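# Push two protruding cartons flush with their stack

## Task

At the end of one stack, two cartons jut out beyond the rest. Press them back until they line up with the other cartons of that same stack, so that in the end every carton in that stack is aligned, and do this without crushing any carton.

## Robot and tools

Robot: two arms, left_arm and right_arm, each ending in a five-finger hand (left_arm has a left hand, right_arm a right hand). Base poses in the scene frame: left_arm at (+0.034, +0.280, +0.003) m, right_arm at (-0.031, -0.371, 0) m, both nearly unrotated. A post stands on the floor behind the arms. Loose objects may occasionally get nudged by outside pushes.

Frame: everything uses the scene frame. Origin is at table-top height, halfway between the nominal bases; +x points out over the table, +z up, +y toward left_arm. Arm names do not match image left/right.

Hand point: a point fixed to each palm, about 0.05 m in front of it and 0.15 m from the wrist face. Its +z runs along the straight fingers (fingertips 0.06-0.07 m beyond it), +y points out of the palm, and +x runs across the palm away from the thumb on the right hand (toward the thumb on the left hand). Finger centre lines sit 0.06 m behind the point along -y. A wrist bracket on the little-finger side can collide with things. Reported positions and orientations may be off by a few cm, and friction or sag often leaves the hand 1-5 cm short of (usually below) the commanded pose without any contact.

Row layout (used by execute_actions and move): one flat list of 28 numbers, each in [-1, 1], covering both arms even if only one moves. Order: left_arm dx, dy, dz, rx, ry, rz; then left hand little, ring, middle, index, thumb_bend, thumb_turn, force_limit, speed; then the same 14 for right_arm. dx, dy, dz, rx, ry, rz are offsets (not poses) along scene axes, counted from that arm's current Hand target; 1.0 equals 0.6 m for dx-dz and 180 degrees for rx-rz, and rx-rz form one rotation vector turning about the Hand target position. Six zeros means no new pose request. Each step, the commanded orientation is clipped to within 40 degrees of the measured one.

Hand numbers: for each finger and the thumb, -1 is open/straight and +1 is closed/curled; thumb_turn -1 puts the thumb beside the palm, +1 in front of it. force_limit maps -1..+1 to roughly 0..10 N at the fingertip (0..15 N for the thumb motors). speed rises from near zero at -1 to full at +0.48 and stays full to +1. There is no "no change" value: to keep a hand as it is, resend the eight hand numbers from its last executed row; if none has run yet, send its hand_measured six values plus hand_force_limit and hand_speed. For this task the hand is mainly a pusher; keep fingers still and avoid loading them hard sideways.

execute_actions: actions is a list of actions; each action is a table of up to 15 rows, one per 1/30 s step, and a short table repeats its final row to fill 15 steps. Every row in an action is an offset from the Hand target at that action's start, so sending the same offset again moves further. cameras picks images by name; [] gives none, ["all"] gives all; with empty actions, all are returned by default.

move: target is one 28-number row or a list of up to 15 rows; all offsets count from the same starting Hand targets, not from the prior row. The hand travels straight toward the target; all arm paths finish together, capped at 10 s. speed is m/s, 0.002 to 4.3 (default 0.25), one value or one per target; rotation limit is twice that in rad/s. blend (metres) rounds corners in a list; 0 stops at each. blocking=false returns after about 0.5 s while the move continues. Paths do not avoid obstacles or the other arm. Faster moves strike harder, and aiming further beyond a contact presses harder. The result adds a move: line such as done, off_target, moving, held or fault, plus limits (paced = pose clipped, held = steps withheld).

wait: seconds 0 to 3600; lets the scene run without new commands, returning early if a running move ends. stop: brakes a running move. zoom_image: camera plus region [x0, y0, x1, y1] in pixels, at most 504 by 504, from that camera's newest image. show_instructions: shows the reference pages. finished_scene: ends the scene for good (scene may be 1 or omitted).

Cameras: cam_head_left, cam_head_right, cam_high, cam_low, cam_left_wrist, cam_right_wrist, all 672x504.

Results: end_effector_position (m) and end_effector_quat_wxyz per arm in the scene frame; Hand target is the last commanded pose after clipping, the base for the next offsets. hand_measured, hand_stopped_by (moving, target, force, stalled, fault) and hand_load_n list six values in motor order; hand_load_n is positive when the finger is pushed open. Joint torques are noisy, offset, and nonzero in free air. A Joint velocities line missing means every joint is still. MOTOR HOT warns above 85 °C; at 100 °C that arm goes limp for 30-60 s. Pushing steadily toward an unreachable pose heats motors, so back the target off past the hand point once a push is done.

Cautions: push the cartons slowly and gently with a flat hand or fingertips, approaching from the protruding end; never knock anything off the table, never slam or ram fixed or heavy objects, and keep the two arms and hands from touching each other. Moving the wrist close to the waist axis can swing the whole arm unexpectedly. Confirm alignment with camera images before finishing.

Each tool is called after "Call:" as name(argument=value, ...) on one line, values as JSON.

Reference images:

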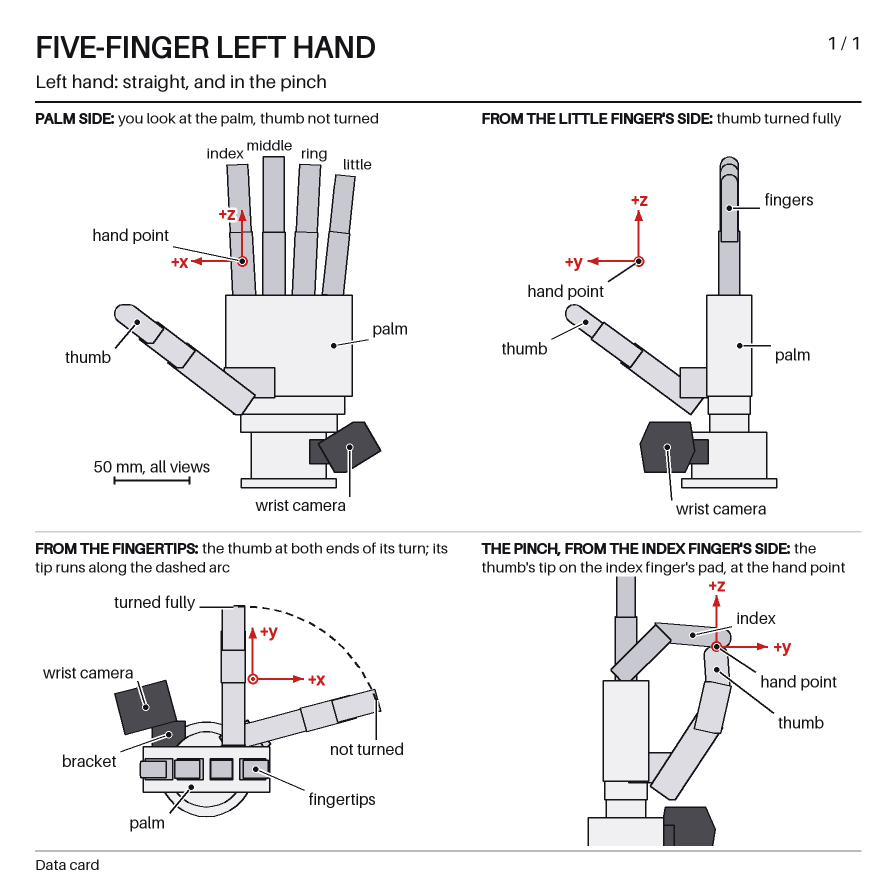

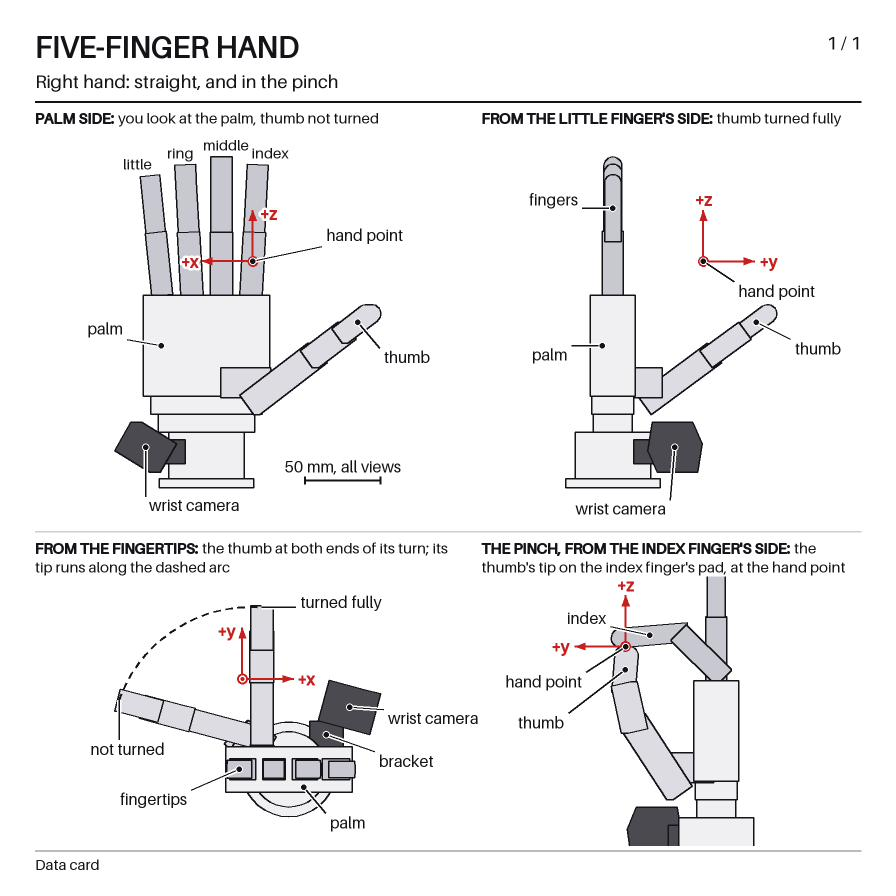

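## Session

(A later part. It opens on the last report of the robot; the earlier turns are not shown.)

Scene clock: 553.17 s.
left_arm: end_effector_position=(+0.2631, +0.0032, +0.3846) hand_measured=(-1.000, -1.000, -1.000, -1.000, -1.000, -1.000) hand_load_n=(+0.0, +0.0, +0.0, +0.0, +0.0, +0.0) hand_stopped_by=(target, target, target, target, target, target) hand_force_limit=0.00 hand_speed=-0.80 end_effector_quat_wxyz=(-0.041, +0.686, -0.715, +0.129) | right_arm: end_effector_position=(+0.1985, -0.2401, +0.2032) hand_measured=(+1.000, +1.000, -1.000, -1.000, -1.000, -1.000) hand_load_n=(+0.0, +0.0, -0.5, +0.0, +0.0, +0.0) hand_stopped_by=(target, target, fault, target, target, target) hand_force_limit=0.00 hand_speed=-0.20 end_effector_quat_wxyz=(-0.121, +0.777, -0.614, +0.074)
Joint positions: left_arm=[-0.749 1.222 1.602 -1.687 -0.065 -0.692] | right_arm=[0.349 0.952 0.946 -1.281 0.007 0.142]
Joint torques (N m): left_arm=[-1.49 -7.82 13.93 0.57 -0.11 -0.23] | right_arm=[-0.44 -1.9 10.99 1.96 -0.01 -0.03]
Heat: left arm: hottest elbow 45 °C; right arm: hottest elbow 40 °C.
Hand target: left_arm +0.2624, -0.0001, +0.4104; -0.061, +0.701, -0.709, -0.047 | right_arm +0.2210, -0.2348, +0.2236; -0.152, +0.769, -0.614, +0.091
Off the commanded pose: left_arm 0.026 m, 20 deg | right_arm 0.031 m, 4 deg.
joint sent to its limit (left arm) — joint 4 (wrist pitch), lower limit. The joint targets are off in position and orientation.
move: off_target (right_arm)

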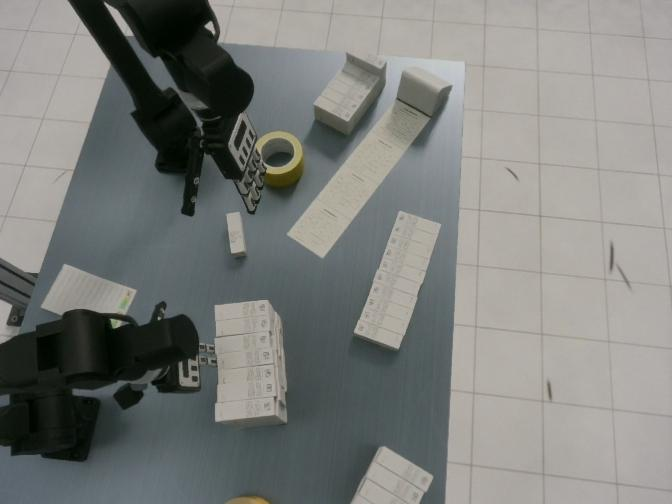

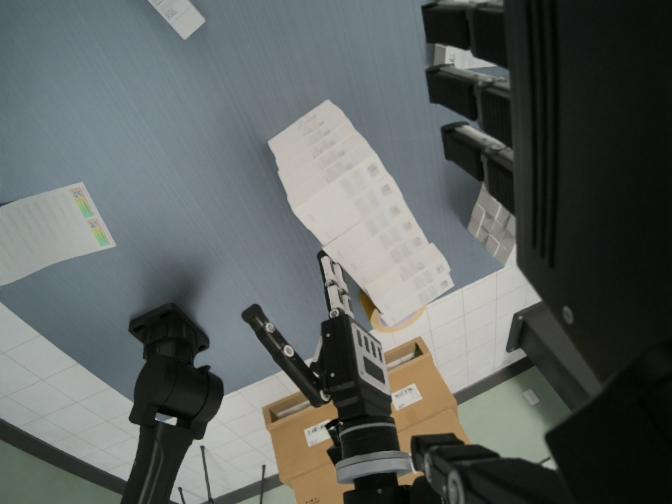

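Call:
move(target=[[0,0,0,0,0,0,-1,-1,-1,-1,-1,-1,0,-0.8,-0.034,-0.0075,0,0,0,0,1,1,1,-1,-1,-1,0,-0.2],[0,0,0,0,0,0,-1,-1,-1,-1,-1,-1,0,-0.8,-0.037,0.0178,0,0,0,-0.067,1,1,1,-1,-1,-1,0,-0.2]], speed=0.06, cameras=["cam_high","cam_left_wrist"])

Call:
zoom_image(camera="cam_high", region=[180, 295, 290, 425])

Call:
zoom_image(camera="cam_left_wrist", region=[285, 190, 385, 320])

Scene clock: 576.27 s.
left_arm: end_effector_position=(+0.2631, +0.0032, +0.3846) hand_measured=(-1.000, -1.000, -1.000, -1.000, -1.000, -1.000) hand_load_n=(+0.0, +0.0, +0.0, +0.0, +0.0, +0.0) hand_stopped_by=(target, target, target, target, target, target) hand_force_limit=0.00 hand_speed=-0.80 end_effector_quat_wxyz=(-0.041, +0.686, -0.715, +0.129) | right_arm: end_effector_position=(+0.1991, -0.2272, +0.2122) hand_measured=(+1.000, +1.000, -1.000, -1.000, -1.000, -1.000) hand_load_n=(+0.0, +0.0, +0.0, +0.0, +0.0, +0.0) hand_stopped_by=(target, target, fault, target, target, target) hand_force_limit=0.00 hand_speed=-0.20 end_effector_quat_wxyz=(-0.129, +0.703, -0.693, +0.100)
Joint positions: left_arm=[-0.749 1.222 1.602 -1.687 -0.065 -0.692] | right_arm=[0.41 0.914 0.946 -1.288 0.097 0.408]
Joint torques (N m): left_arm=[-1.49 -8 14 0.42 -0.09 -0.22] | right_arm=[1.26 -3.14 8.62 0.76 0.19 0.14]
Heat: left arm: hottest elbow 45 °C; right arm: hottest elbow 37 °C.
Hand target: left_arm +0.2624, -0.0001, +0.4104; -0.061, +0.701, -0.709, -0.047 | right_arm +0.1988, -0.2241, +0.2236; -0.142, +0.700, -0.691, +0.106
Off the commanded pose: left_arm 0.026 m, 20 deg | right_arm 0.012 m, 2 deg.
joint sent to its limit (left arm) — joint 4 (wrist pitch), lower limit. The joint targets are off in position and orientation.
move: off_target (right_arm)

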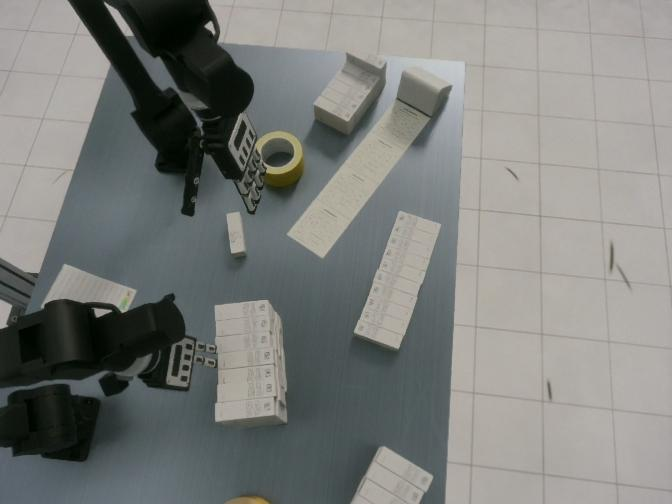

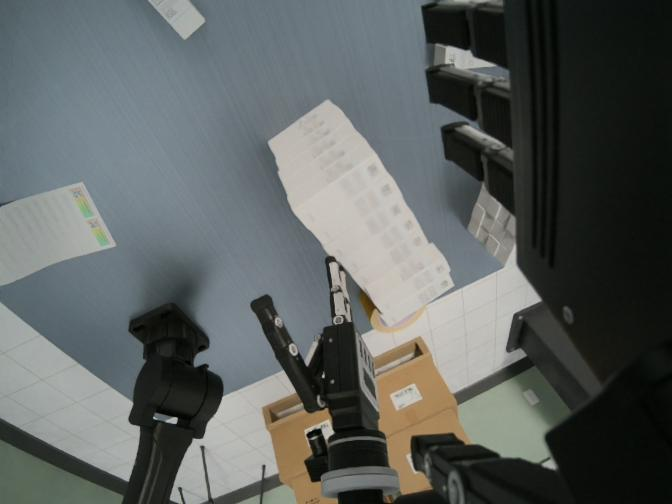

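Scaled by 3.877 from the camera's image (finer frame: 960x720).

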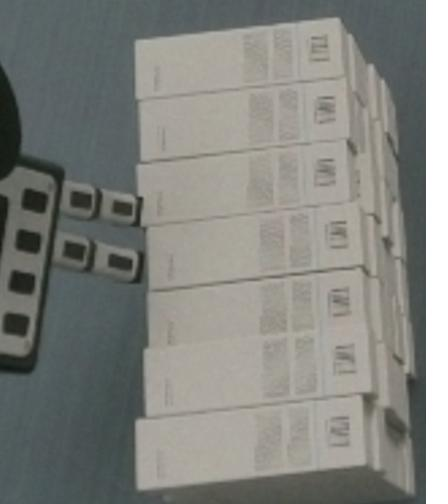

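Scaled by 3.877 from the camera's image (finer frame: 960x720).

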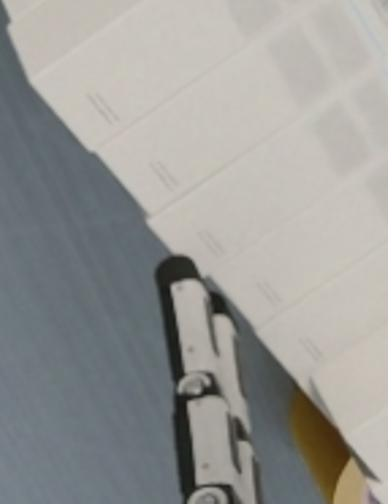

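Call:
zoom_image(camera="cam_high", region=[205, 300, 235, 425])

Call:
zoom_image(camera="cam_high", region=[205, 320, 265, 380])

Call:
zoom_image(camera="cam_left_wrist", region=[305, 220, 365, 280])

Scaled by 4.032 from the camera's image (finer frame: 960x720).

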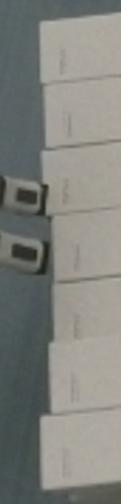

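Scaled by 8.400 from the camera's image (finer frame: 960x720).

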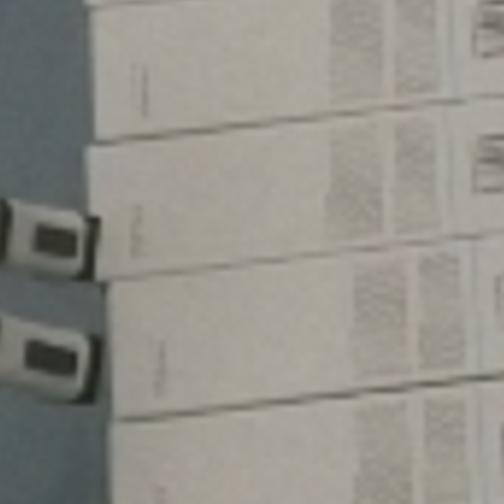

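Scaled by 8.400 from the camera's image (finer frame: 960x720).

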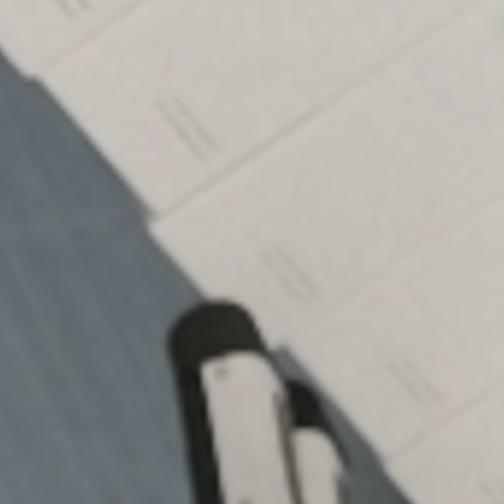

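Call:
move(target=[[0,0,0,0,0,0,-1,-1,-1,-1,-1,-1,0,-0.8,-0.08,-0.02,0.0,0,0,0,1,1,1,-1,-1,-1,0,-0.2],[0,0,0,0,0,0,-1,-1,-1,-1,-1,-1,0,-0.8,-0.09,-0.1,0.12,0,0,0,1,1,1,-1,-1,-1,0,-0.2]], speed=[0.06,0.15], cameras=["all"])

Call:
zoom_image(camera="cam_high", region=[200, 295, 300, 435])

Call:
zoom_image(camera="cam_head_right", region=[400, 240, 520, 340])

Call:
zoom_image(camera="cam_low", region=[340, 220, 440, 320])

Call:
zoom_image(camera="cam_left_wrist", region=[250, 90, 470, 330])

Scene clock: 607.43 s.
left_arm: end_effector_position=(+0.2631, +0.0032, +0.3846) hand_measured=(-1.000, -1.000, -1.000, -1.000, -1.000, -1.000) hand_load_n=(+0.0, +0.0, +0.0, +0.0, +0.0, +0.0) hand_stopped_by=(target, target, target, target, target, target) hand_force_limit=0.00 hand_speed=-0.80 end_effector_quat_wxyz=(-0.041, +0.686, -0.715, +0.129) | right_arm: end_effector_position=(+0.1411, -0.2842, +0.2766) hand_measured=(+1.000, +1.000, -1.000, -1.000, -1.000, -1.000) hand_load_n=(+0.0, +0.0, +0.0, +0.0, +0.0, +0.0) hand_stopped_by=(target, target, fault, target, target, target) hand_force_limit=0.00 hand_speed=-0.20 end_effector_quat_wxyz=(-0.123, +0.701, -0.696, +0.098)
Joint positions: left_arm=[-0.749 1.222 1.602 -1.687 -0.065 -0.692] | right_arm=[0.255 0.744 1.041 -1.557 0.051 0.268]
Joint torques (N m): left_arm=[-2.08 -7.77 13.93 0.55 -0.1 -0.23] | right_arm=[-0.38 -0.09 10.19 0.75 -0.01 -0.03]
Heat: left arm: hottest elbow 45 °C; right arm: hottest elbow 35 °C.
Hand target: left_arm +0.2624, -0.0001, +0.4104; -0.061, +0.701, -0.709, -0.047 | right_arm +0.1448, -0.2841, +0.2956; -0.142, +0.700, -0.691, +0.106
Off the commanded pose: left_arm 0.026 m, 20 deg | right_arm 0.019 m, 2 deg.
joint sent to its limit (left arm) — joint 4 (wrist pitch), lower limit. The joint targets are off in position and orientation.
move: off_target (right_arm)

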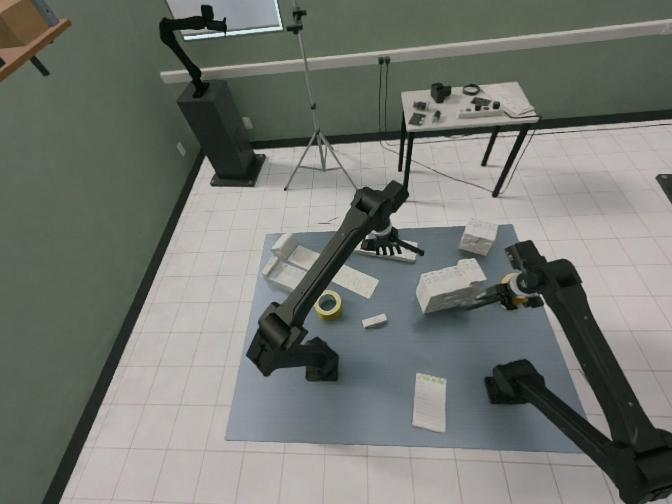

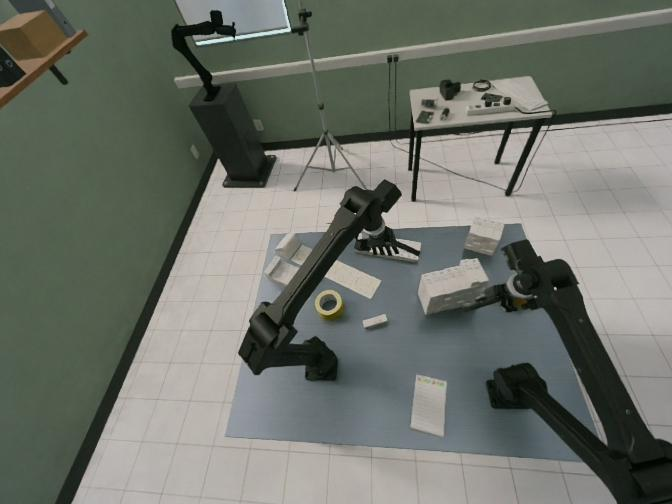

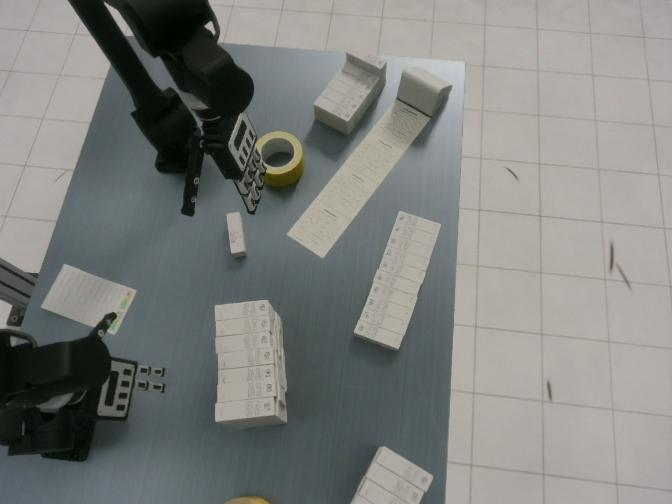

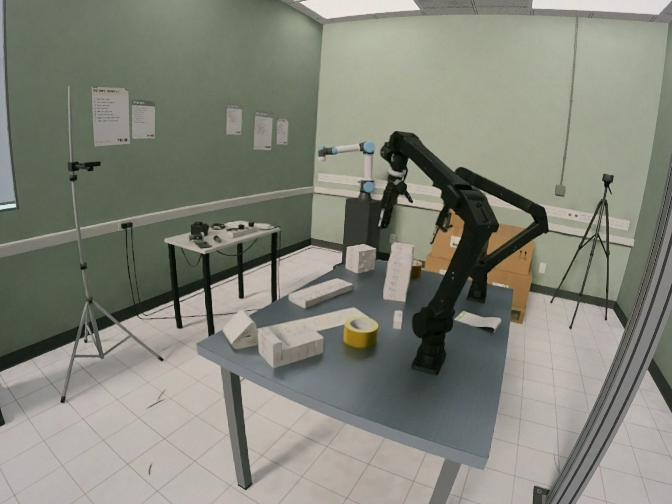

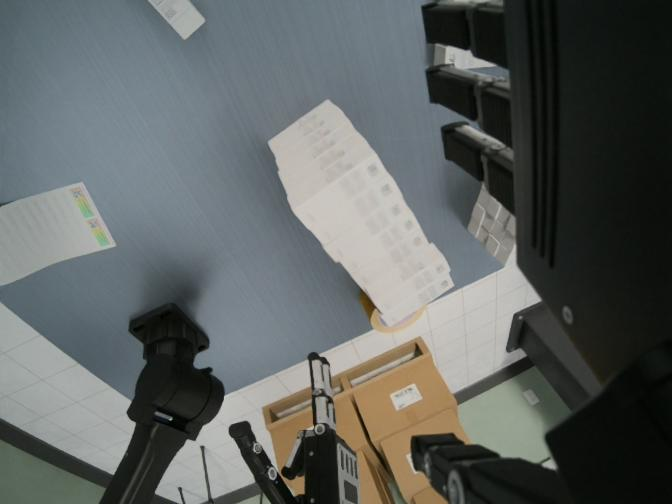

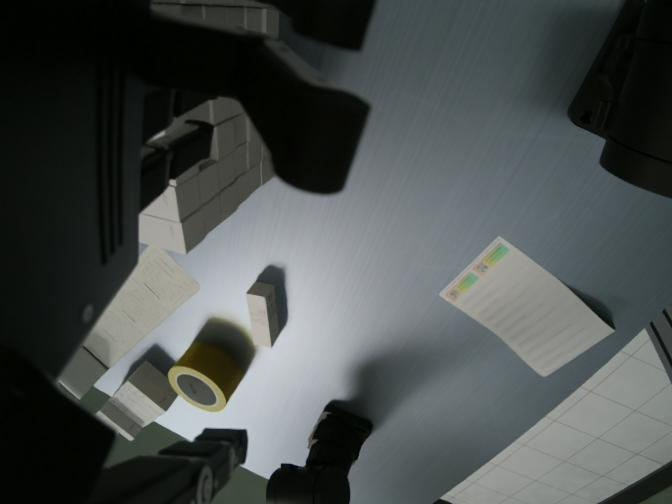

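Scaled by 3.600 from the camera's image (finer frame: 960x720).

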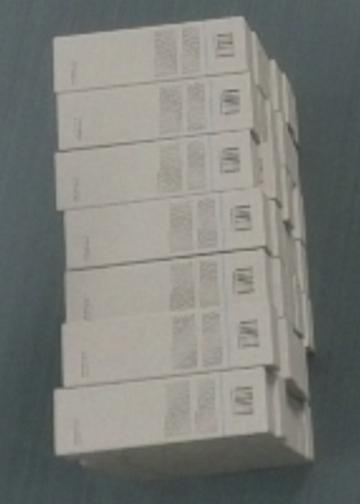

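Scaled by 4.200 from the camera's image (finer frame: 960x720).

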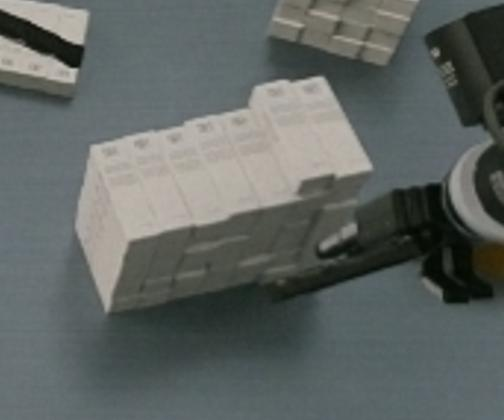

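Scaled by 5.040 from the camera's image (finer frame: 960x720).

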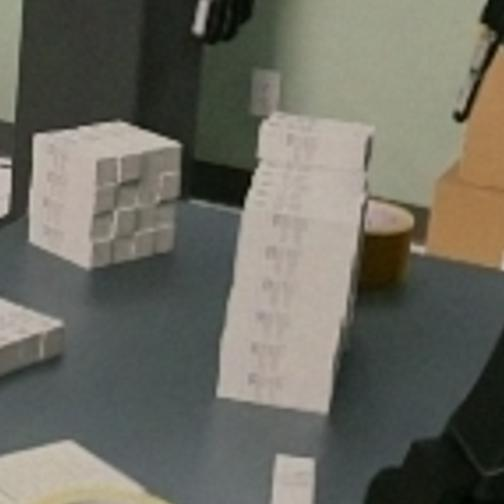

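Scaled by 2.100 from the camera's image (finer frame: 960x720).

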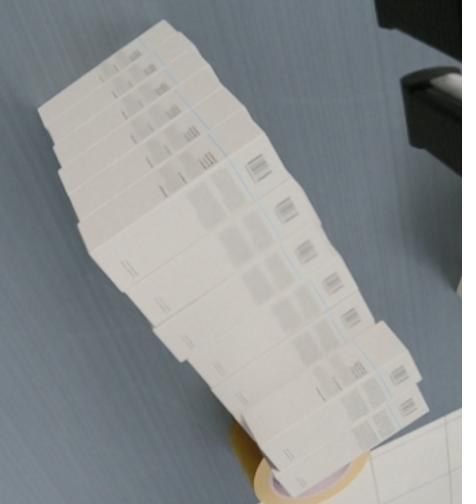

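Call:
zoom_image(camera="cam_high", region=[240, 295, 300, 435])

Call:
zoom_image(camera="cam_head_right", region=[410, 260, 490, 320])

Call:
zoom_image(camera="cam_right_wrist", region=[130, 0, 330, 260])

Scaled by 3.600 from the camera's image (finer frame: 960x720).

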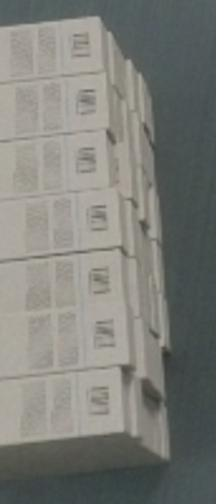

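Scaled by 6.300 from the camera's image (finer frame: 960x720).

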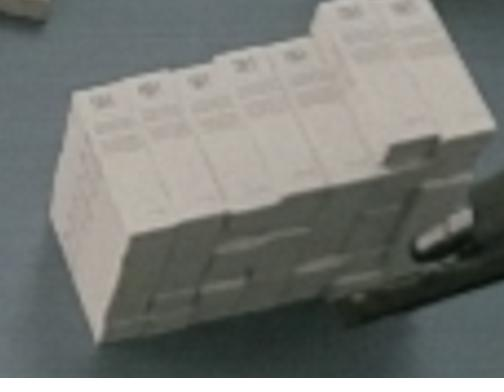

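Scaled by 1.938 from the camera's image (finer frame: 960x720).

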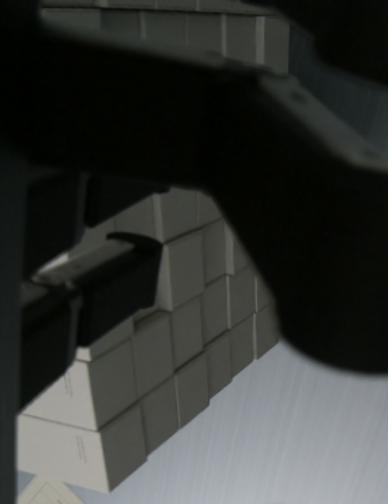

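Call:
finished_scene()

The scene is finished: the task was done.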